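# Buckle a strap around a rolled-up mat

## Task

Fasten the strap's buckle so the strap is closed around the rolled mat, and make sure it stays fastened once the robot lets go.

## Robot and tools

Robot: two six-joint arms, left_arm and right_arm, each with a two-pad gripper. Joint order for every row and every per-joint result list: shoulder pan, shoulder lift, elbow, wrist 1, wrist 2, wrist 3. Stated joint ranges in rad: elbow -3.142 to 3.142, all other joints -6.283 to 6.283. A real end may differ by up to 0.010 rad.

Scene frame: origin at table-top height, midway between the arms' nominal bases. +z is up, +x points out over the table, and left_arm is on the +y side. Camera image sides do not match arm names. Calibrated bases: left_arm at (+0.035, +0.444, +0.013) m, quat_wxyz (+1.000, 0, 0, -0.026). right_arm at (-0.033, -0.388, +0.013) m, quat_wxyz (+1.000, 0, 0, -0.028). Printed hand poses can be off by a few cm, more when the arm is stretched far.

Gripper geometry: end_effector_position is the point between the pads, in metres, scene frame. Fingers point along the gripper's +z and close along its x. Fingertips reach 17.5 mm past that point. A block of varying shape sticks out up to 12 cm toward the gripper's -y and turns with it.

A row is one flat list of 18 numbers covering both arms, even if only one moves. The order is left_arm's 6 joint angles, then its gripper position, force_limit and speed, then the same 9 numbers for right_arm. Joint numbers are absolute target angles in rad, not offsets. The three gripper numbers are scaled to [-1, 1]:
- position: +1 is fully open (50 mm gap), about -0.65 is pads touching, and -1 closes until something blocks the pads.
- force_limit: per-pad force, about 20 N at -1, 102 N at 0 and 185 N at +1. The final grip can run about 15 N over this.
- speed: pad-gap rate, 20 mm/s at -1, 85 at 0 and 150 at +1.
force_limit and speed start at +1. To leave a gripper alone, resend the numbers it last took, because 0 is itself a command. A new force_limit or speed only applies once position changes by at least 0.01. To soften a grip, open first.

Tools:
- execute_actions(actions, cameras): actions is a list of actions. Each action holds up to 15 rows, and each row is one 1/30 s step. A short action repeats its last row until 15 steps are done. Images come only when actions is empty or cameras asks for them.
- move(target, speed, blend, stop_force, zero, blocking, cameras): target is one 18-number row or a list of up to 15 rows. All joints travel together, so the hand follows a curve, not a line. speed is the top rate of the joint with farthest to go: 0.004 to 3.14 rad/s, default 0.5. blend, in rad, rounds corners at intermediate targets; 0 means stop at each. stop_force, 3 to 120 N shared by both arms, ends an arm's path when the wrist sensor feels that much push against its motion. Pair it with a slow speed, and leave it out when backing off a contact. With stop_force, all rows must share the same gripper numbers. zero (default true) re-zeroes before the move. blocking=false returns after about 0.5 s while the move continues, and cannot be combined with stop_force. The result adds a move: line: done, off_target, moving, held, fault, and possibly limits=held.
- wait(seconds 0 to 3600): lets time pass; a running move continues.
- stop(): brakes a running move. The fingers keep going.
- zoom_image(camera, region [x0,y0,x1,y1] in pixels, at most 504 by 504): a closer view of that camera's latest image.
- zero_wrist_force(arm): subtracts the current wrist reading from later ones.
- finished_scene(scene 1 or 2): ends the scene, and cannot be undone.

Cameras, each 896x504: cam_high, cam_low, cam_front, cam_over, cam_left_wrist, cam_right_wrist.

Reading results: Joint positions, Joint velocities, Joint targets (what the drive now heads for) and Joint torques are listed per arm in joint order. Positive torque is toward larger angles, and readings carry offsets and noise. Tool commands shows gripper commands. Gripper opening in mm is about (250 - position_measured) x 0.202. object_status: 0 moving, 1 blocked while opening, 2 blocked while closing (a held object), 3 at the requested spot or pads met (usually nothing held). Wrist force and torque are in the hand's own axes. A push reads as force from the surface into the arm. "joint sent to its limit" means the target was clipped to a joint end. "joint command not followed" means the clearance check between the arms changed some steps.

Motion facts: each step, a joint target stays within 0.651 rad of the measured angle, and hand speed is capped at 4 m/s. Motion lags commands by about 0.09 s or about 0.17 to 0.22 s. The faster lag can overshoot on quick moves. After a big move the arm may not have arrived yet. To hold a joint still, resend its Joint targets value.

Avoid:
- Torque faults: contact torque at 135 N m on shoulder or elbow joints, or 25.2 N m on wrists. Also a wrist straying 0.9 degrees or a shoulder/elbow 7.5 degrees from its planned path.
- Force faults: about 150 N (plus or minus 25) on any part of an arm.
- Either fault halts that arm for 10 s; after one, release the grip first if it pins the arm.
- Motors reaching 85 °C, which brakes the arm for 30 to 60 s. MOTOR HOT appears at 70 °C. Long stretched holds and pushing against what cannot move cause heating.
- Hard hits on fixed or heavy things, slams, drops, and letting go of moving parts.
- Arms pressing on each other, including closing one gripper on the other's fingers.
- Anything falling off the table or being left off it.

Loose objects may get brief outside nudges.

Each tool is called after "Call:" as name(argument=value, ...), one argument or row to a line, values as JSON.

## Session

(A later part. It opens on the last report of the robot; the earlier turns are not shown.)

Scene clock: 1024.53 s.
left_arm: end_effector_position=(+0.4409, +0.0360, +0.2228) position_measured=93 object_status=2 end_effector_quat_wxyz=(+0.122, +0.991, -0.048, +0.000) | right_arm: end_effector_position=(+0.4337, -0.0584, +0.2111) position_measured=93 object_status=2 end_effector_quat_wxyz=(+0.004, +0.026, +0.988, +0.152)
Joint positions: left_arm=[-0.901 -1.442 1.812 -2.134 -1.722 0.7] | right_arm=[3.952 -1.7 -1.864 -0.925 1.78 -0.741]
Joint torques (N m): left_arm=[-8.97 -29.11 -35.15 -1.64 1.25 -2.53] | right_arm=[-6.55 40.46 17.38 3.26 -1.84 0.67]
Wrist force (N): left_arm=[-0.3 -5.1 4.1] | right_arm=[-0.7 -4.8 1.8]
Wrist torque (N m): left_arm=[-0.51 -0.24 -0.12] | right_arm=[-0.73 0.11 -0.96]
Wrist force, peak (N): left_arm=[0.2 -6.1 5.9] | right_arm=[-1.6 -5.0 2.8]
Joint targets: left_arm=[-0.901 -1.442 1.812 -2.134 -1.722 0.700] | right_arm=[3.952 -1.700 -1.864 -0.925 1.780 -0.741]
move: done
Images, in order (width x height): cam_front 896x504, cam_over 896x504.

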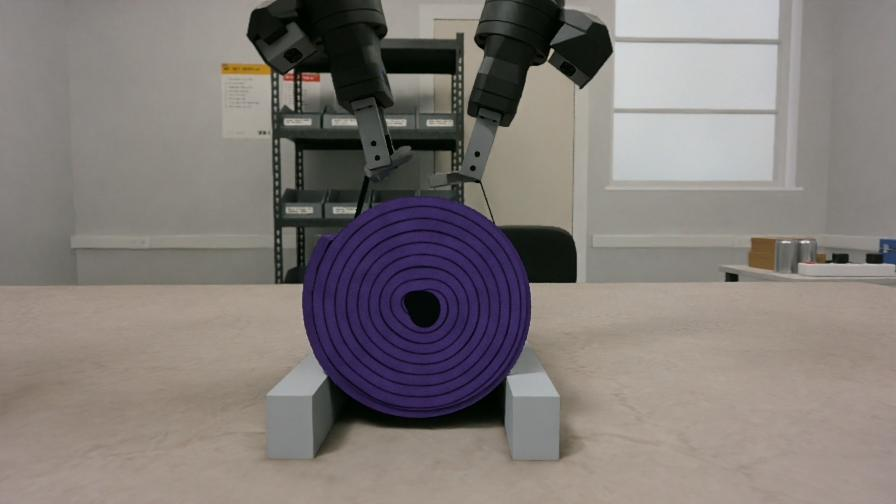

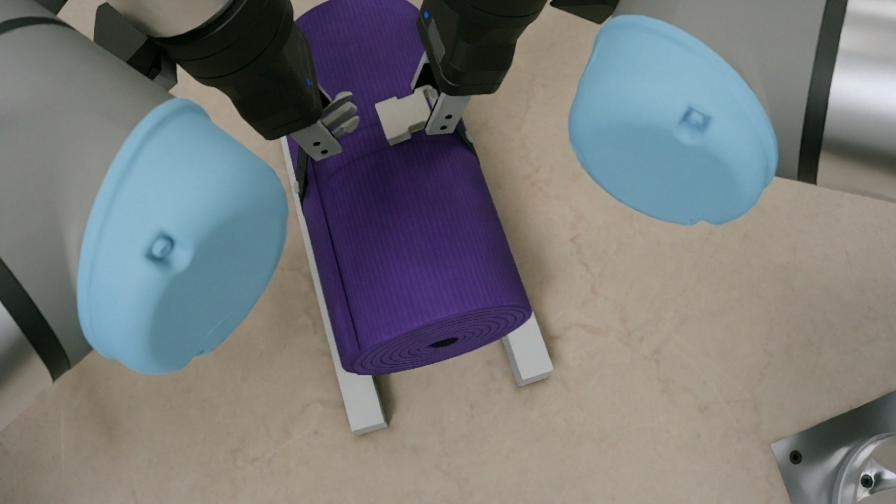

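Call:
move(
  target=[-0.934,-1.4178,1.7999,-2.0372,-1.6331,0.679,-0.96,0.8,-0.8,3.9517,-1.6997,-1.8637,-0.9252,1.7804,-0.7405,-1,1,-1],
  speed=0.15,
  cameras=["cam_over","cam_front"],
)

Call:
zoom_image(
  camera="cam_over",
  region=[310, 70, 450, 160],
)

Call:
zoom_image(
  camera="cam_front",
  region=[350, 125, 490, 205],
)

Scene clock: 1042.87 s.
left_arm: end_effector_position=(+0.4365, +0.0498, +0.1997) position_measured=93 object_status=2 end_effector_quat_wxyz=(+0.052, +0.997, -0.048, +0.000) | right_arm: end_effector_position=(+0.4337, -0.0584, +0.2111) position_measured=93 object_status=2 end_effector_quat_wxyz=(+0.004, +0.026, +0.988, +0.152)
Joint positions: left_arm=[-0.934 -1.418 1.8 -2.037 -1.633 0.679] | right_arm=[3.952 -1.7 -1.864 -0.925 1.78 -0.741]
Joint torques (N m): left_arm=[11.54 -42.77 -19.37 -5.7 -2.17 2.21] | right_arm=[-6.81 40.24 17.26 5.89 -1.8 0.65]
Wrist force (N): left_arm=[0.2 -1.9 0.1] | right_arm=[-1.6 -5.3 3.2]
Wrist torque (N m): left_arm=[-0.36 -0.25 0.02] | right_arm=[-0.72 0.16 -0.96]
Wrist force, peak (N): left_arm=[0.3 -5.6 5.6] | right_arm=[-1.7 -5.7 3.3]
Joint targets: left_arm=[-0.934 -1.418 1.800 -2.037 -1.633 0.679] | right_arm=[3.952 -1.700 -1.864 -0.925 1.780 -0.741]
move: done
Images, in order (width x height): cam_front 896x504, cam_over 896x504.

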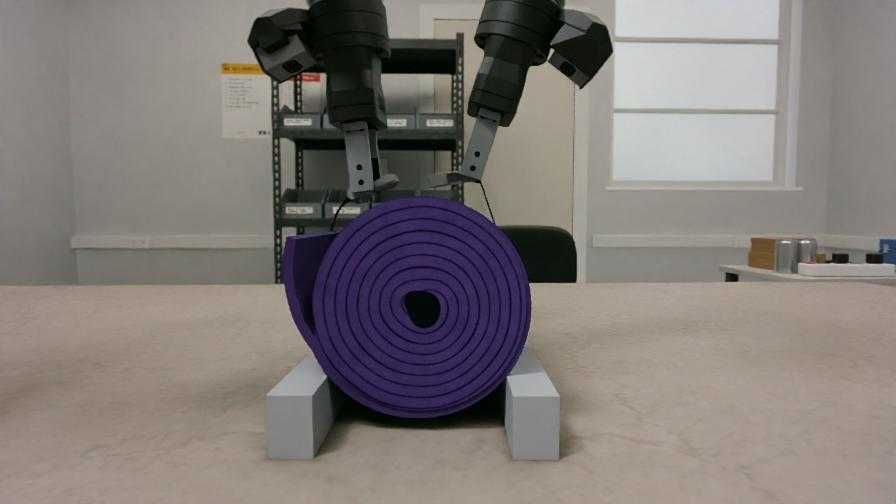

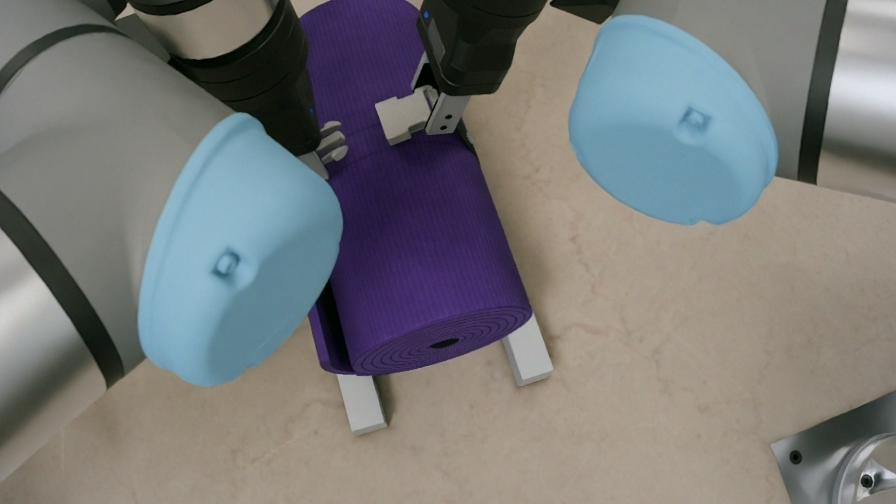

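Scaled by 3.600.

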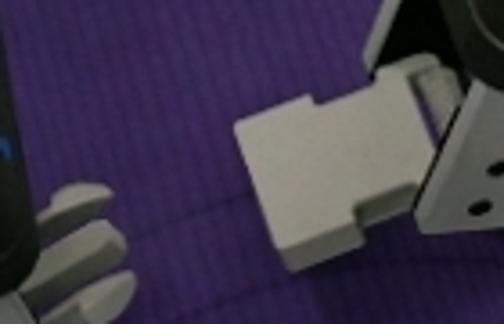

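Scaled by 3.600.

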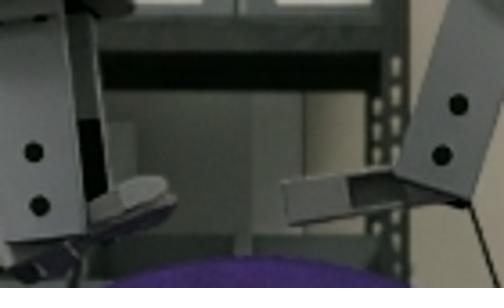

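Call:
move(
  target=[-1.0011,-1.3211,1.6335,-1.8392,-1.5426,0.614,-0.96,0.8,-0.8,3.9517,-1.6997,-1.8637,-0.9252,1.7804,-0.7405,-1,1,-1],
  speed=0.1,
  stop_force=25,
  cameras=["cam_over","cam_front"],
)

Call:
zoom_image(
  camera="cam_front",
  region=[370, 135, 490, 205],
)

Scene clock: 1056.37 s.
left_arm: end_effector_position=(+0.4378, +0.0210, +0.2033) position_measured=93 object_status=2 end_effector_quat_wxyz=(-0.026, +0.998, -0.048, +0.000) | right_arm: end_effector_position=(+0.4337, -0.0584, +0.2111) position_measured=93 object_status=2 end_effector_quat_wxyz=(+0.004, +0.026, +0.988, +0.152)
Joint positions: left_arm=[-1.001 -1.321 1.634 -1.839 -1.543 0.614] | right_arm=[3.952 -1.7 -1.864 -0.925 1.78 -0.741]
Joint torques (N m): left_arm=[11.05 -47.77 -18.52 -5.78 -1.98 2.45] | right_arm=[-6.7 40.03 17.85 5.84 -1.67 0.81]
Wrist force (N): left_arm=[0.0 -2.4 1.3] | right_arm=[-1.2 -5.4 2.6]
Wrist torque (N m): left_arm=[-0.34 -0.21 0.04] | right_arm=[-0.76 0.13 -0.96]
Wrist force, peak (N): left_arm=[0.6 -2.7 2.0] | right_arm=[-1.9 -5.5 3.4]
Joint targets: left_arm=[-1.001 -1.321 1.634 -1.839 -1.543 0.614] | right_arm=[3.952 -1.700 -1.864 -0.925 1.780 -0.741]
move: done
Images, in order (width x height): cam_front 896x504, cam_over 896x504.

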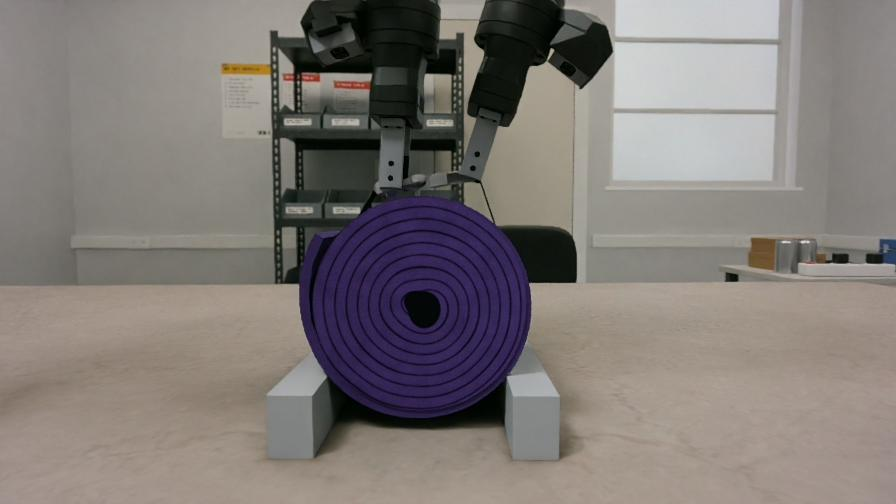

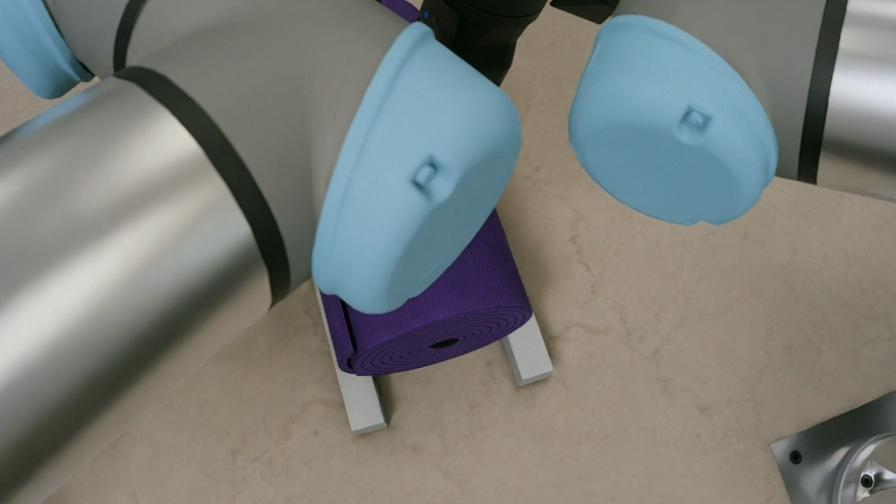

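Scaled by 4.200.

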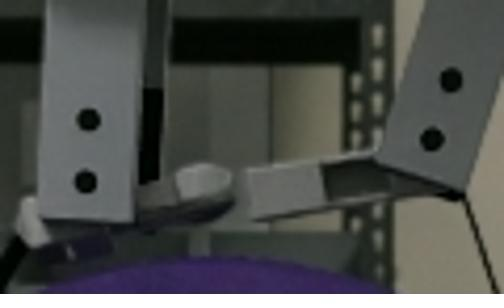

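Call:
move(
  target=[-1.0312,-1.2686,1.5532,-1.8105,-1.5439,0.584,-0.96,0.8,-0.8,3.9517,-1.6997,-1.8637,-0.9252,1.7804,-0.7405,-1,1,-1],
  speed=0.03,
  stop_force=45,
  cameras=["cam_front"],
)

Call:
zoom_image(
  camera="cam_front",
  region=[370, 135, 490, 205],
)

Scene clock: 1064.13 s.
left_arm: end_effector_position=(+0.4377, +0.0157, +0.2040) position_measured=93 object_status=2 end_effector_quat_wxyz=(-0.026, +0.998, -0.048, +0.000) | right_arm: end_effector_position=(+0.4337, -0.0585, +0.2111) position_measured=93 object_status=2 end_effector_quat_wxyz=(+0.004, +0.026, +0.988, +0.152)
Joint positions: left_arm=[-1.006 -1.312 1.62 -1.834 -1.543 0.609] | right_arm=[3.952 -1.7 -1.864 -0.925 1.78 -0.74]
Joint torques (N m): left_arm=[-6.87 -51.27 -37.33 -16.94 -4.73 2.05] | right_arm=[27.86 23.32 42.43 11.88 10.71 0.95]
Wrist force (N): left_arm=[-4.7 -48.4 10.9] | right_arm=[-4.1 -45.1 -17.6]
Wrist torque (N m): left_arm=[-0.45 -0.14 0.53] | right_arm=[-0.56 0.30 -1.32]
Wrist force, peak (N): left_arm=[-5.4 -52.8 12.0] | right_arm=[-4.3 -48.5 -20.1]
Joint targets: left_arm=[-1.006 -1.312 1.620 -1.834 -1.543 0.609] | right_arm=[3.952 -1.700 -1.864 -0.925 1.780 -0.741]
move: contact (left_arm); left_arm: the elbow is farthest, 0.067 rad from its target

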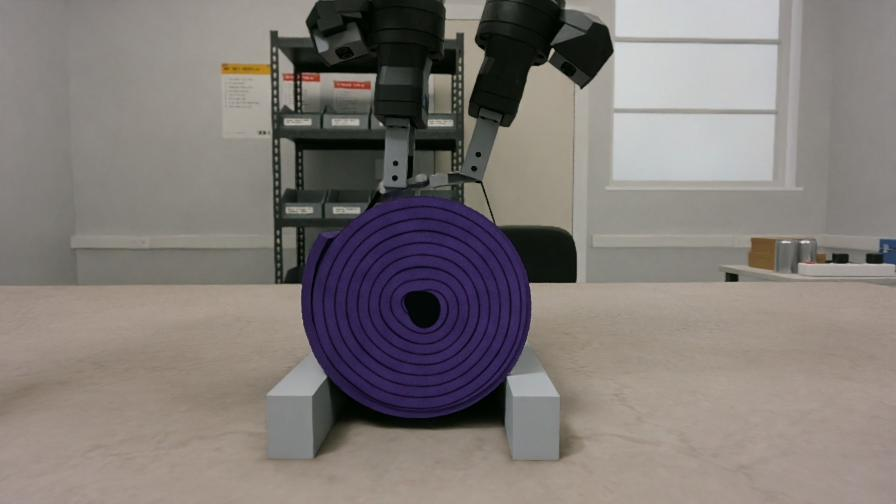

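Scaled by 4.200.

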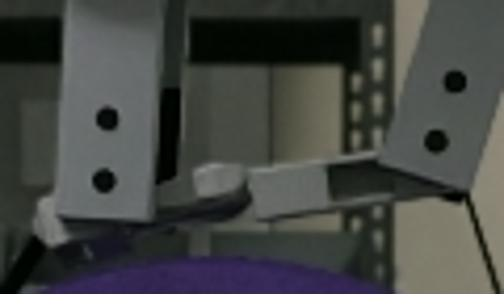

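Call:
move(
  target=[-0.9987,-1.3187,1.6306,-1.8387,-1.5426,0.616,-0.96,0.8,-0.8,3.9517,-1.6997,-1.8637,-0.9252,1.7804,-0.7405,-1,1,-1],
  speed=0.05,
)

Call:
move(
  target=[-1.0288,-1.2662,1.5503,-1.81,-1.5439,0.586,-0.96,0.8,-0.8,3.9517,-1.6997,-1.8637,-0.9252,1.7804,-0.7405,-1,1,-1],
  speed=0.03,
  stop_force=45,
  cameras=["cam_front"],
)

Call:
zoom_image(
  camera="cam_front",
  region=[370, 135, 490, 205],
)

Scene clock: 1072.97 s.
left_arm: end_effector_position=(+0.4394, +0.0211, +0.2033) position_measured=93 object_status=2 end_effector_quat_wxyz=(-0.026, +0.998, -0.048, +0.000) | right_arm: end_effector_position=(+0.4336, -0.0583, +0.2112) position_measured=93 object_status=2 end_effector_quat_wxyz=(+0.004, +0.026, +0.988, +0.152)
Joint positions: left_arm=[-0.999 -1.319 1.631 -1.839 -1.543 0.616] | right_arm=[3.952 -1.7 -1.864 -0.925 1.78 -0.74]
Joint torques (N m): left_arm=[-8.01 -32.54 -32.12 -0.93 2.05 -2.13] | right_arm=[-6.76 24.5 24.12 3.31 -1.89 0.82]
Wrist force (N): left_arm=[0.0 -1.7 0.8] | right_arm=[-0.8 -6.3 1.9]
Wrist torque (N m): left_arm=[-0.22 -0.25 -0.08] | right_arm=[-0.91 0.09 -0.96]
Wrist force, peak (N): left_arm=[-4.6 -48.7 11.6] | right_arm=[-3.6 -45.0 -18.5]
Joint targets: left_arm=[-0.999 -1.319 1.631 -1.839 -1.543 0.616] | right_arm=[3.952 -1.700 -1.864 -0.925 1.780 -0.741]
move: done

Scene clock: 1074.43 s.
left_arm: end_effector_position=(+0.4392, +0.0156, +0.2039) position_measured=93 object_status=2 end_effector_quat_wxyz=(-0.027, +0.998, -0.048, +0.000) | right_arm: end_effector_position=(+0.4337, -0.0585, +0.2111) position_measured=93 object_status=2 end_effector_quat_wxyz=(+0.004, +0.026, +0.988, +0.152)
Joint positions: left_arm=[-1.004 -1.31 1.617 -1.833 -1.543 0.611] | right_arm=[3.952 -1.7 -1.864 -0.925 1.78 -0.74]
Joint torques (N m): left_arm=[-6.82 -51.6 -38.24 -17.01 -5.47 1.99] | right_arm=[28.41 37.01 42.58 12.01 11 0.78]
Wrist force (N): left_arm=[-5.0 -48.1 10.9] | right_arm=[-4.0 -46.5 -18.1]
Wrist torque (N m): left_arm=[-0.35 -0.17 0.53] | right_arm=[-0.70 0.16 -1.23]
Wrist force, peak (N): left_arm=[-6.1 -52.2 12.0] | right_arm=[-4.4 -50.5 -20.8]
Joint targets: left_arm=[-1.004 -1.310 1.617 -1.833 -1.543 0.611] | right_arm=[3.952 -1.700 -1.864 -0.925 1.780 -0.741]
move: contact (left_arm); left_arm: the elbow is farthest, 0.067 rad from its target

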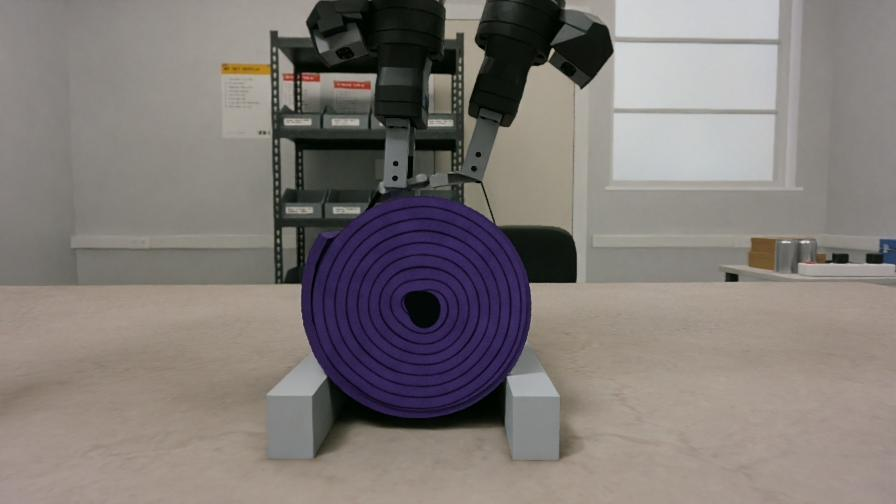

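Scaled by 4.200.

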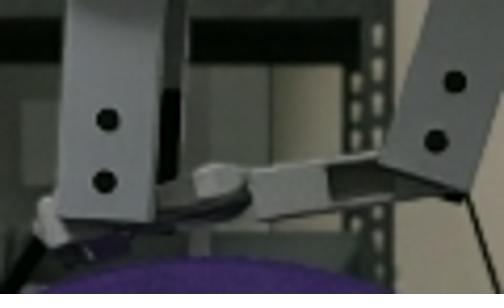

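Call:
move(
  target=[-0.9939,-1.3139,1.6248,-1.8377,-1.5426,0.62,-0.96,0.8,-0.8,3.9517,-1.6997,-1.8637,-0.9252,1.7804,-0.7405,-1,1,-1],
  speed=0.05,
)

Call:
move(
  target=[-1.024,-1.2614,1.5445,-1.809,-1.5439,0.59,-0.96,0.8,-0.8,3.9517,-1.6997,-1.8637,-0.9252,1.7804,-0.7405,-1,1,-1],
  speed=0.03,
  stop_force=45,
  cameras=["cam_front","cam_left_wrist","cam_high"],
)

Call:
zoom_image(
  camera="cam_front",
  region=[370, 135, 490, 205],
)

Call:
zoom_image(
  camera="cam_high",
  region=[370, 170, 490, 260],
)

Scene clock: 1081.80 s.
left_arm: end_effector_position=(+0.4425, +0.0212, +0.2032) position_measured=93 object_status=2 end_effector_quat_wxyz=(-0.026, +0.999, -0.048, +0.000) | right_arm: end_effector_position=(+0.4336, -0.0583, +0.2112) position_measured=93 object_status=2 end_effector_quat_wxyz=(+0.004, +0.026, +0.988, +0.152)
Joint positions: left_arm=[-0.994 -1.314 1.625 -1.838 -1.543 0.62] | right_arm=[3.952 -1.7 -1.864 -0.925 1.78 -0.74]
Joint torques (N m): left_arm=[-9.7 -35.83 -30.57 -0.98 1.93 -2.51] | right_arm=[-6.57 36.15 23.8 3.4 -1.6 0.7]
Wrist force (N): left_arm=[0.1 -1.6 1.3] | right_arm=[-2.9 -8.1 2.6]
Wrist torque (N m): left_arm=[-0.22 -0.27 -0.09] | right_arm=[-1.17 0.37 -0.96]
Wrist force, peak (N): left_arm=[-4.7 -48.2 11.3] | right_arm=[-3.9 -46.6 -18.8]
Joint targets: left_arm=[-0.994 -1.314 1.625 -1.838 -1.543 0.620] | right_arm=[3.952 -1.700 -1.864 -0.925 1.780 -0.741]
move: done

Scene clock: 1083.30 s.
left_arm: end_effector_position=(+0.4423, +0.0155, +0.2038) position_measured=93 object_status=2 end_effector_quat_wxyz=(-0.027, +0.999, -0.048, +0.000) | right_arm: end_effector_position=(+0.4337, -0.0585, +0.2111) position_measured=93 object_status=2 end_effector_quat_wxyz=(+0.004, +0.026, +0.988, +0.152)
Joint positions: left_arm=[-0.999 -1.305 1.611 -1.832 -1.543 0.615] | right_arm=[3.952 -1.7 -1.864 -0.925 1.78 -0.74]
Joint torques (N m): left_arm=[-7.52 -52.41 -36.94 -16.96 -6.09 1.95] | right_arm=[28.58 33.39 42.87 11.96 10.87 0.67]
Wrist force (N): left_arm=[-4.4 -47.9 11.3] | right_arm=[-5.8 -48.2 -17.7]
Wrist torque (N m): left_arm=[-0.32 -0.19 0.52] | right_arm=[-0.97 0.42 -1.14]
Wrist force, peak (N): left_arm=[-5.0 -52.0 12.2] | right_arm=[-5.9 -51.8 -20.6]
Joint targets: left_arm=[-0.999 -1.305 1.611 -1.832 -1.543 0.615] | right_arm=[3.952 -1.700 -1.864 -0.925 1.780 -0.741]
move: contact (left_arm); left_arm: the elbow is farthest, 0.066 rad from its target
Images, in order (width x height): cam_high 896x504, cam_front 896x504, cam_left_wrist 896x504.

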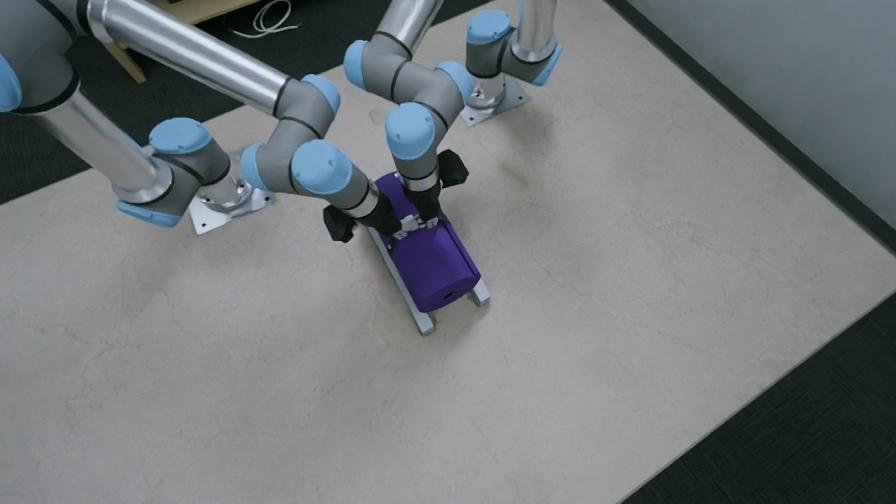

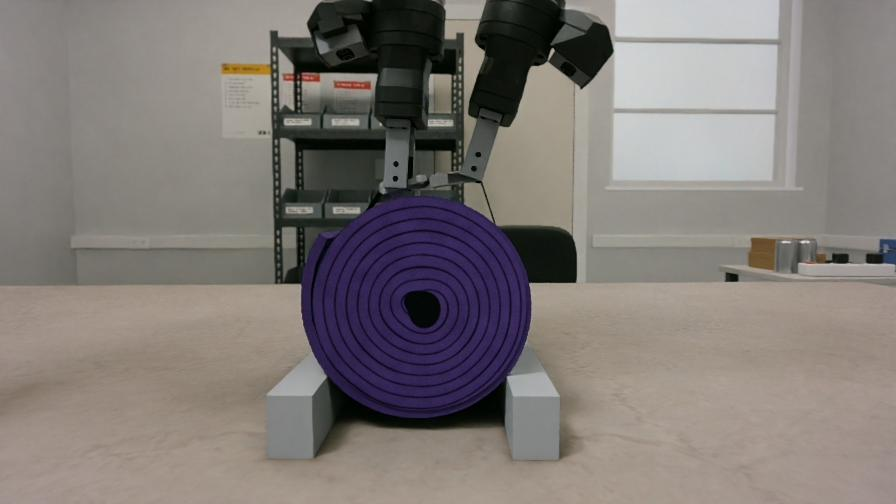

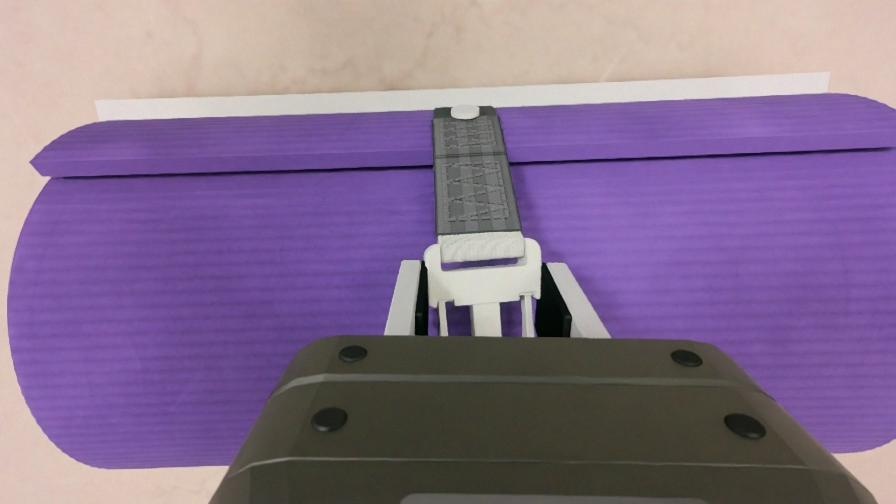

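Scaled by 4.200.

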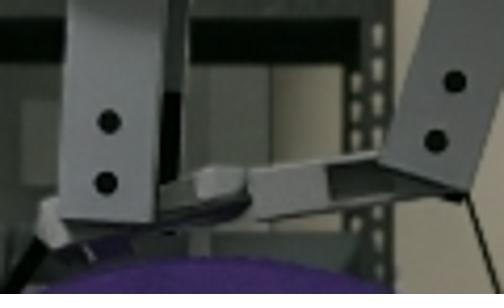

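Scaled by 4.200.

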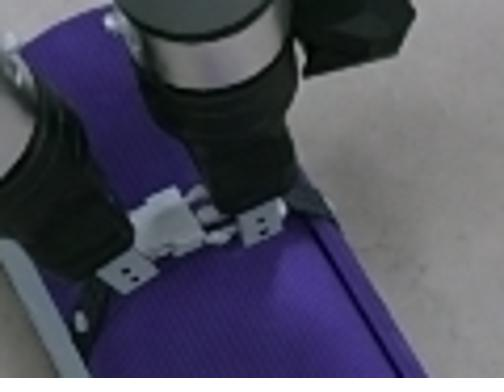

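Call:
zoom_image(
  camera="cam_high",
  region=[392, 205, 446, 245],
)

Scaled by 9.333.

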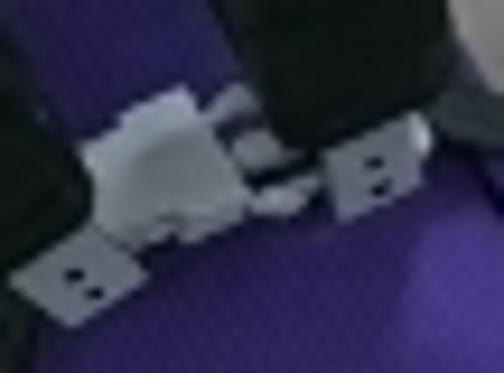

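Call:
move(
  target=[-0.9995,-1.3195,1.6315,-1.8388,-1.5426,0.6155,-0.96,1,-0.8,3.9517,-1.6997,-1.8637,-0.9252,1.7804,-0.7405,-1,1,-1],
  speed=0.05,
)

Call:
move(
  target=[-1.0296,-1.267,1.5512,-1.8101,-1.5439,0.5855,-0.96,1,-0.8,3.9517,-1.6997,-1.8637,-0.9252,1.7804,-0.7405,-1,1,-1],
  speed=0.025,
  stop_force=58,
  cameras=["cam_front","cam_high"],
)

Call:
zoom_image(
  camera="cam_front",
  region=[370, 135, 490, 205],
)

Call:
zoom_image(
  camera="cam_high",
  region=[392, 205, 446, 245],
)

Scene clock: 1094.40 s.
left_arm: end_effector_position=(+0.4388, +0.0211, +0.2033) position_measured=93 object_status=2 end_effector_quat_wxyz=(-0.026, +0.998, -0.048, +0.000) | right_arm: end_effector_position=(+0.4337, -0.0584, +0.2112) position_measured=93 object_status=2 end_effector_quat_wxyz=(+0.004, +0.026, +0.988, +0.152)
Joint positions: left_arm=[-1 -1.32 1.632 -1.839 -1.543 0.616] | right_arm=[3.952 -1.7 -1.864 -0.925 1.78 -0.74]
Joint torques (N m): left_arm=[-8.11 -32.29 -32.28 -3.79 2.07 2.24] | right_arm=[-7.4 25 24.56 3.39 -1.85 0.66]
Wrist force (N): left_arm=[0.1 -2.3 1.8] | right_arm=[-2.5 -8.3 2.8]
Wrist torque (N m): left_arm=[-0.32 -0.22 -0.03] | right_arm=[-1.20 0.30 -0.96]
Wrist force, peak (N): left_arm=[-4.6 -48.2 11.2] | right_arm=[-5.7 -48.3 -18.3]
Joint targets: left_arm=[-1.000 -1.319 1.631 -1.839 -1.543 0.616] | right_arm=[3.952 -1.700 -1.864 -0.925 1.780 -0.741]
move: done

Scene clock: 1096.03 s.
left_arm: end_effector_position=(+0.4386, +0.0150, +0.2040) position_measured=93 object_status=2 end_effector_quat_wxyz=(-0.027, +0.998, -0.048, +0.000) | right_arm: end_effector_position=(+0.4337, -0.0584, +0.2111) position_measured=93 object_status=2 end_effector_quat_wxyz=(+0.004, +0.026, +0.988, +0.152)
Joint positions: left_arm=[-1.005 -1.309 1.616 -1.832 -1.543 0.61] | right_arm=[3.952 -1.7 -1.864 -0.925 1.78 -0.74]
Joint torques (N m): left_arm=[-9.88 -52.38 -37.06 -17.4 -6.24 2.07] | right_arm=[30 21.2 43.57 12.42 11.2 0.62]
Wrist force (N): left_arm=[-4.9 -51.9 11.8] | right_arm=[-4.8 -51.0 -20.0]
Wrist torque (N m): left_arm=[-0.34 -0.11 0.55] | right_arm=[-0.93 0.44 -1.33]
Wrist force, peak (N): left_arm=[-6.2 -59.2 12.9] | right_arm=[-5.6 -57.5 -24.1]
Joint targets: left_arm=[-1.005 -1.309 1.616 -1.833 -1.543 0.610] | right_arm=[3.952 -1.700 -1.864 -0.925 1.780 -0.741]
move: contact (left_arm); left_arm: the elbow is farthest, 0.065 rad from its target
Images, in order (width x height): cam_high 896x504, cam_front 896x504.

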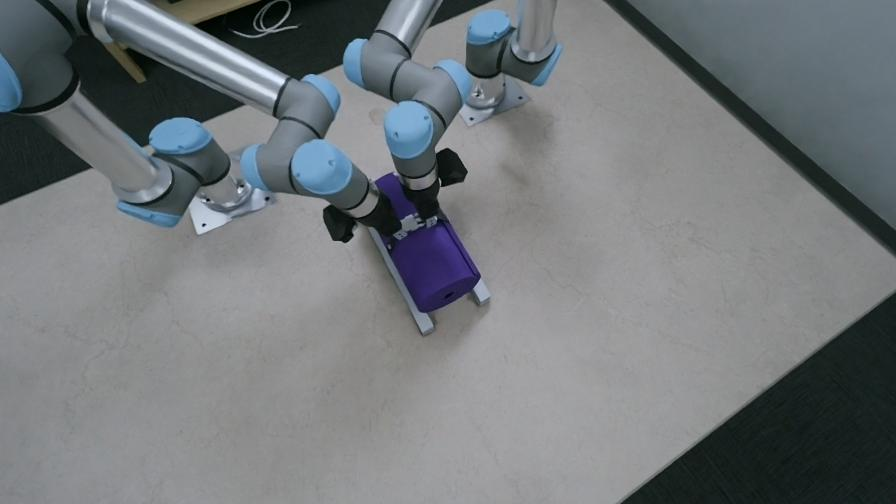

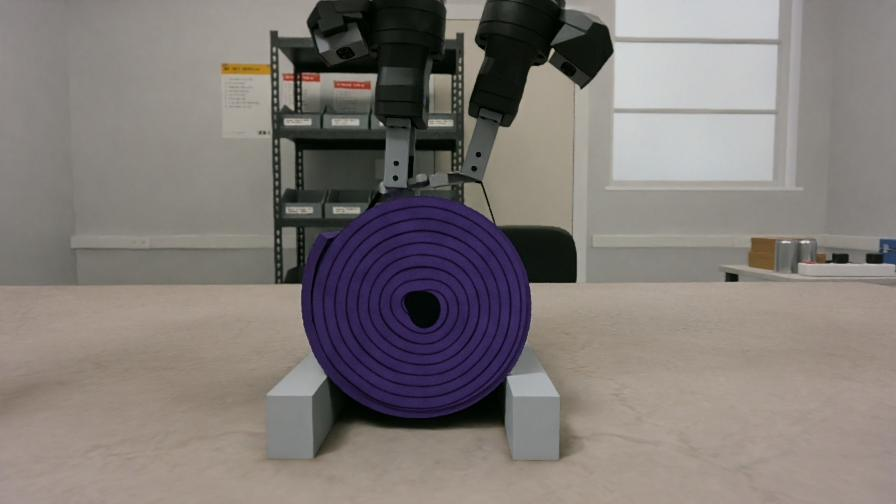

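Scaled by 4.200.

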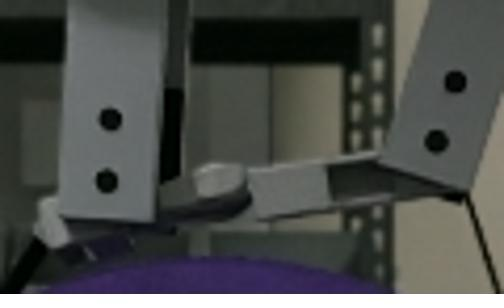

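Scaled by 9.333.

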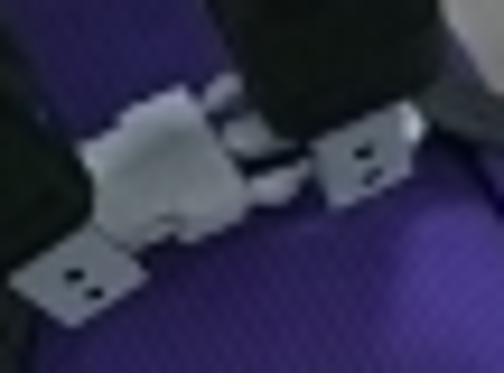

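Call:
move(
  target=[-0.9995,-1.3183,1.634,-1.8426,-1.5426,0.6155,-0.96,1,-0.8,3.9517,-1.6997,-1.8637,-0.9252,1.7804,-0.7405,-1,1,-1],
  speed=0.05,
)

Call:
move(
  target=[-1.0296,-1.2658,1.5537,-1.8138,-1.5439,0.5855,-0.96,1,-0.8,3.9517,-1.6997,-1.8637,-0.9252,1.7804,-0.7405,-1,1,-1],
  speed=0.025,
  stop_force=50,
  cameras=["cam_front","cam_high"],
)

Call:
zoom_image(
  camera="cam_front",
  region=[395, 155, 465, 195],
)

Scene clock: 1111.63 s.
left_arm: end_effector_position=(+0.4389, +0.0210, +0.2018) position_measured=93 object_status=2 end_effector_quat_wxyz=(-0.026, +0.998, -0.048, +0.000) | right_arm: end_effector_position=(+0.4337, -0.0583, +0.2112) position_measured=93 object_status=2 end_effector_quat_wxyz=(+0.004, +0.026, +0.988, +0.152)
Joint positions: left_arm=[-0.999 -1.318 1.634 -1.843 -1.543 0.616] | right_arm=[3.952 -1.7 -1.864 -0.925 1.78 -0.74]
Joint torques (N m): left_arm=[3.06 -36.4 -30.66 -2.21 1.98 0.82] | right_arm=[-7.29 27.34 23.5 3.31 -1.82 0.63]
Wrist force (N): left_arm=[0.5 -2.6 0.4] | right_arm=[-1.9 -6.6 2.4]
Wrist torque (N m): left_arm=[-0.38 -0.36 -0.08] | right_arm=[-0.99 0.29 -0.95]
Wrist force, peak (N): left_arm=[-4.5 -52.3 12.6] | right_arm=[-4.3 -51.2 -20.6]
Joint targets: left_arm=[-1.000 -1.318 1.634 -1.843 -1.543 0.616] | right_arm=[3.952 -1.700 -1.864 -0.925 1.780 -0.741]
move: done

Scene clock: 1113.30 s.
left_arm: end_effector_position=(+0.4387, +0.0144, +0.2026) position_measured=93 object_status=2 end_effector_quat_wxyz=(-0.027, +0.998, -0.048, +0.000) | right_arm: end_effector_position=(+0.4337, -0.0585, +0.2111) position_measured=93 object_status=2 end_effector_quat_wxyz=(+0.004, +0.026, +0.988, +0.152)
Joint positions: left_arm=[-1.005 -1.308 1.618 -1.836 -1.543 0.609] | right_arm=[3.952 -1.7 -1.864 -0.925 1.78 -0.74]
Joint torques (N m): left_arm=[-9.04 -52.65 -36.94 -17.45 -6.79 1.94] | right_arm=[30.36 28.42 42.82 12.56 11.29 0.53]
Wrist force (N): left_arm=[-4.0 -52.9 11.7] | right_arm=[-4.1 -49.9 -20.7]
Wrist torque (N m): left_arm=[-0.48 -0.25 0.58] | right_arm=[-0.76 0.45 -1.36]
Wrist force, peak (N): left_arm=[-3.7 -55.8 13.1] | right_arm=[-4.4 -53.0 -21.9]
Joint targets: left_arm=[-1.005 -1.308 1.618 -1.836 -1.543 0.609] | right_arm=[3.952 -1.700 -1.864 -0.925 1.780 -0.741]
move: contact (left_arm); left_arm: the elbow is farthest, 0.064 rad from its target
Images, in order (width x height): cam_high 896x504, cam_front 896x504.

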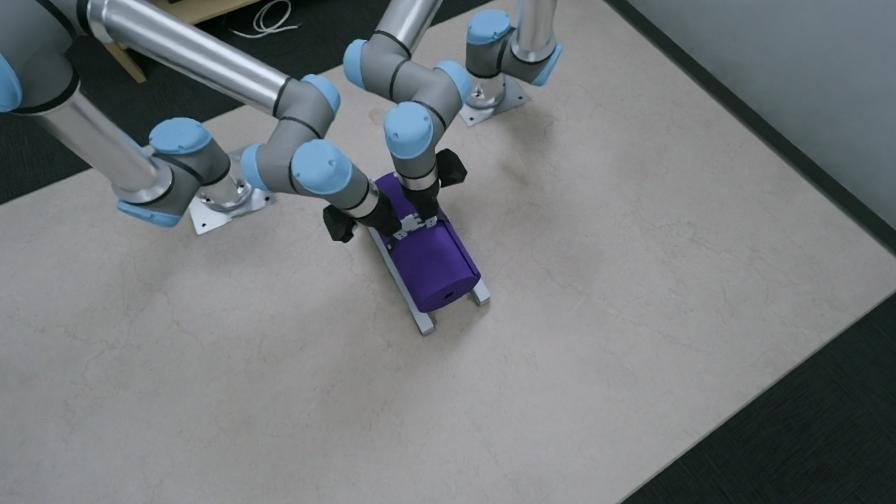

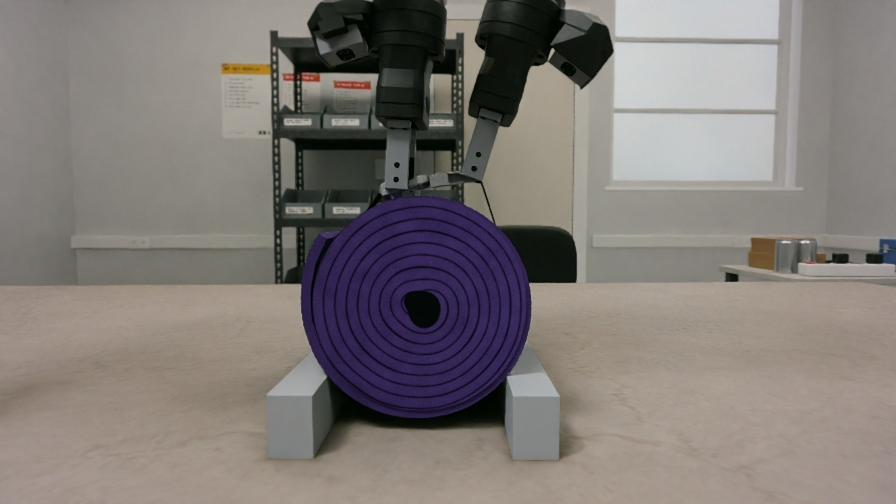

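Scaled by 7.200.

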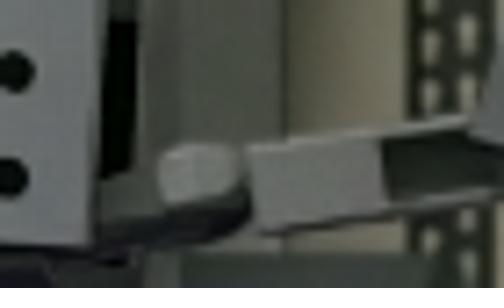

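Call:
move(
  target=[-0.9995,-1.3171,1.6365,-1.8463,-1.5426,0.6155,-0.96,1,-0.8,3.9517,-1.6997,-1.8637,-0.9252,1.7804,-0.7405,-1,1,-1],
  speed=0.05,
)

Call:
move(
  target=[-1.0296,-1.2646,1.5562,-1.8176,-1.5439,0.5855,-0.96,1,-0.8,3.9517,-1.6997,-1.8637,-0.9252,1.7804,-0.7405,-1,1,-1],
  speed=0.025,
  stop_force=50,
  cameras=["cam_front","cam_high"],
)

Call:
zoom_image(
  camera="cam_front",
  region=[395, 155, 465, 195],
)

Call:
zoom_image(
  camera="cam_high",
  region=[392, 205, 446, 245],
)

Scene clock: 1126.53 s.
left_arm: end_effector_position=(+0.4389, +0.0210, +0.2003) position_measured=93 object_status=2 end_effector_quat_wxyz=(-0.026, +0.998, -0.048, +0.000) | right_arm: end_effector_position=(+0.4337, -0.0583, +0.2112) position_measured=93 object_status=2 end_effector_quat_wxyz=(+0.004, +0.026, +0.988, +0.152)
Joint positions: left_arm=[-0.999 -1.317 1.637 -1.847 -1.543 0.616] | right_arm=[3.952 -1.7 -1.864 -0.925 1.78 -0.74]
Joint torques (N m): left_arm=[2.07 -35.35 -31.55 -2.59 2.02 0.77] | right_arm=[-6.07 27.75 21.21 3.32 -1.74 0.49]
Wrist force (N): left_arm=[1.1 -3.6 0.1] | right_arm=[-1.9 -4.1 2.0]
Wrist torque (N m): left_arm=[-0.54 -0.45 -0.08] | right_arm=[-0.59 0.28 -0.95]
Wrist force, peak (N): left_arm=[-3.6 -53.1 12.7] | right_arm=[-4.2 -50.2 -20.8]
Joint targets: left_arm=[-1.000 -1.317 1.637 -1.846 -1.543 0.616] | right_arm=[3.952 -1.700 -1.864 -0.925 1.780 -0.741]
move: done

Scene clock: 1128.40 s.
left_arm: end_effector_position=(+0.4387, +0.0122, +0.2014) position_measured=93 object_status=2 end_effector_quat_wxyz=(-0.026, +0.998, -0.048, +0.000) | right_arm: end_effector_position=(+0.4337, -0.0585, +0.2111) position_measured=93 object_status=2 end_effector_quat_wxyz=(+0.004, +0.026, +0.988, +0.152)
Joint positions: left_arm=[-1.007 -1.303 1.615 -1.838 -1.543 0.607] | right_arm=[3.952 -1.7 -1.864 -0.925 1.78 -0.74]
Joint torques (N m): left_arm=[-9.32 -52.11 -36.15 -17.18 -7.44 2.68] | right_arm=[29.6 25.23 43.49 12.47 11.05 0.47]
Wrist force (N): left_arm=[-3.4 -51.8 11.1] | right_arm=[-4.9 -46.0 -18.7]
Wrist torque (N m): left_arm=[-0.45 -0.07 -0.19] | right_arm=[-0.11 0.49 -0.52]
Wrist force, peak (N): left_arm=[-2.3 -56.0 12.9] | right_arm=[-3.6 -49.7 -21.7]
Joint targets: left_arm=[-1.007 -1.303 1.615 -1.838 -1.543 0.607] | right_arm=[3.952 -1.700 -1.864 -0.925 1.780 -0.741]
move: contact (left_arm); left_arm: the elbow is farthest, 0.059 rad from its target
Images, in order (width x height): cam_high 896x504, cam_front 896x504.

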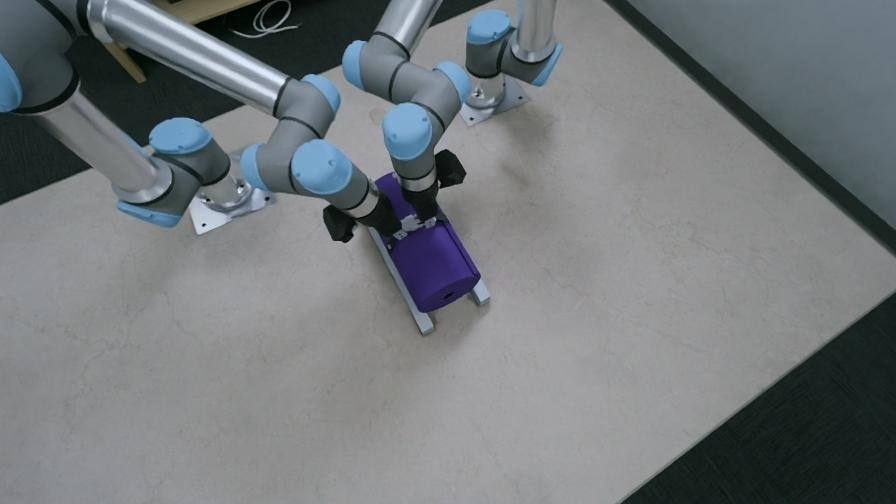

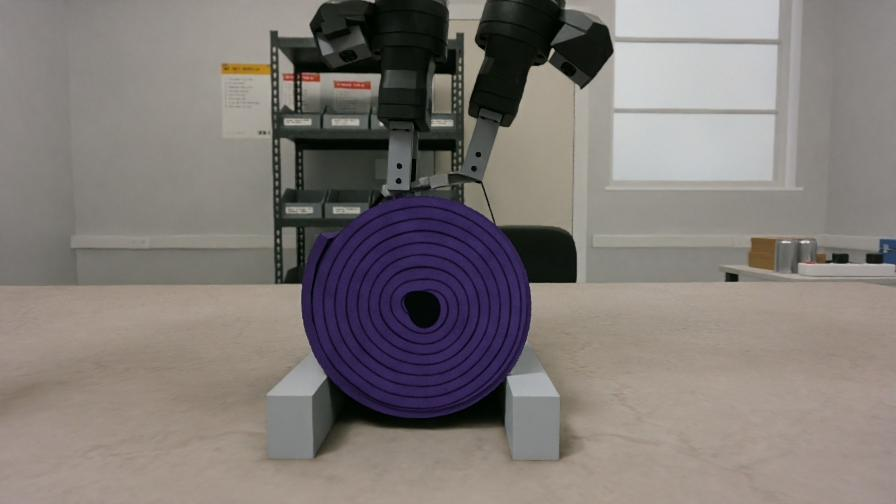

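Scaled by 7.200.

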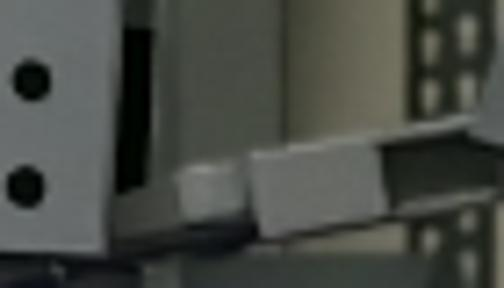

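Scaled by 9.333.

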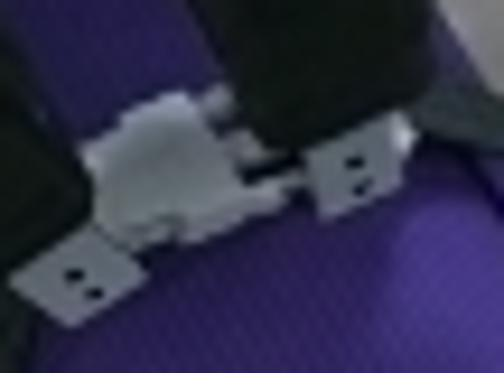

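Call:
move(
  target=[-1.0296,-1.2642,1.557,-1.8189,-1.5439,0.5855,-0.96,1,-0.8,3.9517,-1.6997,-1.8637,-0.9252,1.7804,-0.7405,-1,1,-1],
  speed=0.02,
  stop_force=60,
  zero=false,
  cameras=["cam_front","cam_high"],
)

Call:
zoom_image(
  camera="cam_front",
  region=[395, 155, 465, 195],
)

Call:
zoom_image(
  camera="cam_high",
  region=[392, 205, 446, 245],
)

Scene clock: 1134.03 s.
left_arm: end_effector_position=(+0.4387, +0.0116, +0.2015) position_measured=93 object_status=2 end_effector_quat_wxyz=(-0.027, +0.998, -0.048, +0.000) | right_arm: end_effector_position=(+0.4337, -0.0584, +0.2111) position_measured=93 object_status=2 end_effector_quat_wxyz=(+0.004, +0.026, +0.988, +0.152)
Joint positions: left_arm=[-1.008 -1.302 1.613 -1.837 -1.543 0.607] | right_arm=[3.952 -1.7 -1.864 -0.925 1.78 -0.74]
Joint torques (N m): left_arm=[-12.48 -52.26 -38.45 -17.58 -8.28 2.68] | right_arm=[30.08 15.94 43.56 13.8 10.97 0.32]
Wrist force (N): left_arm=[-1.9 -57.5 11.9] | right_arm=[-2.8 -50.9 -21.6]
Wrist torque (N m): left_arm=[-0.37 0.15 -0.19] | right_arm=[0.00 0.79 -0.60]
Wrist force, peak (N): left_arm=[-3.6 -65.6 14.4] | right_arm=[-5.0 -58.3 -25.1]
Joint targets: left_arm=[-1.008 -1.302 1.613 -1.838 -1.543 0.607] | right_arm=[3.952 -1.700 -1.864 -0.925 1.780 -0.741]
move: contact (left_arm); left_arm: the elbow is farthest, 0.056 rad from its target
Images, in order (width x height): cam_high 896x504, cam_front 896x504.

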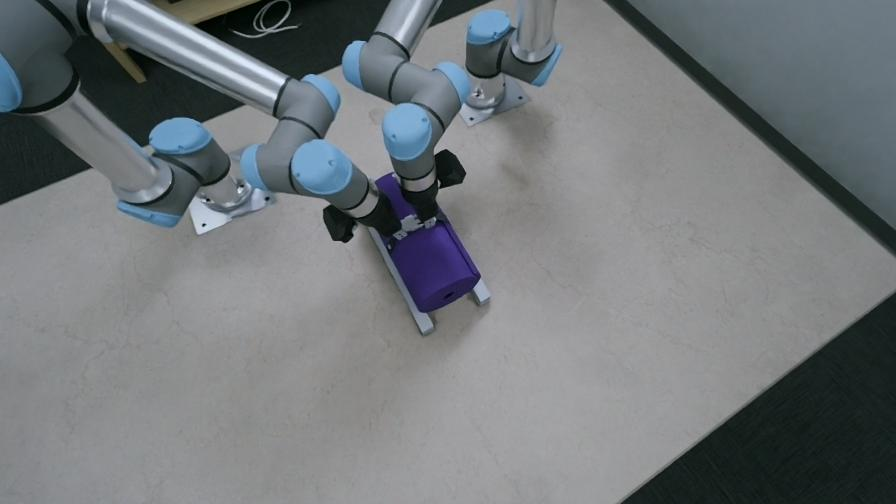

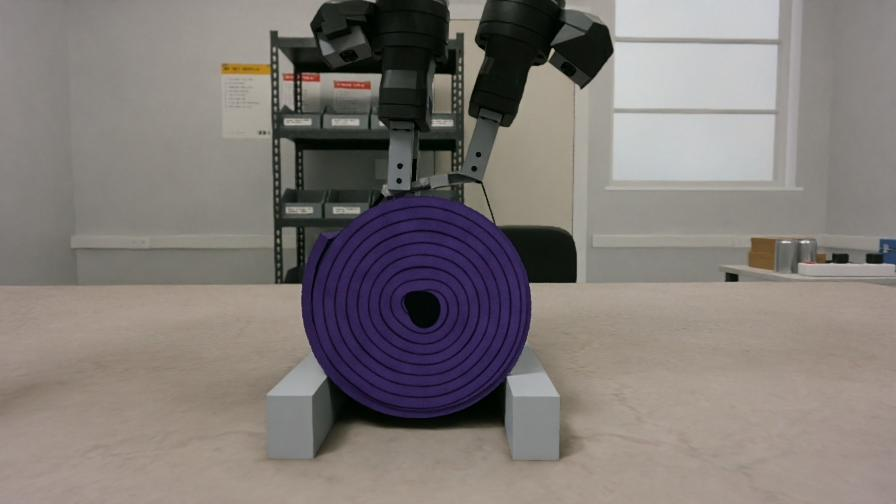

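Scaled by 7.200.

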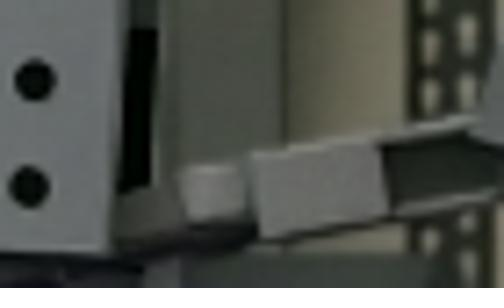

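Scaled by 9.333.

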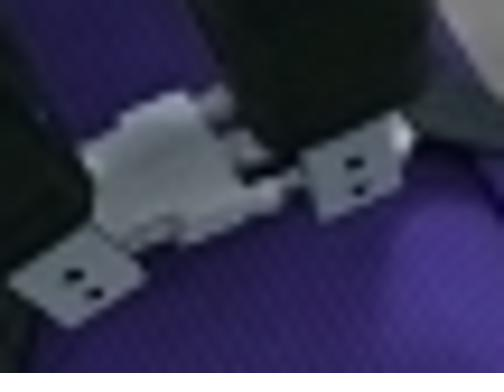

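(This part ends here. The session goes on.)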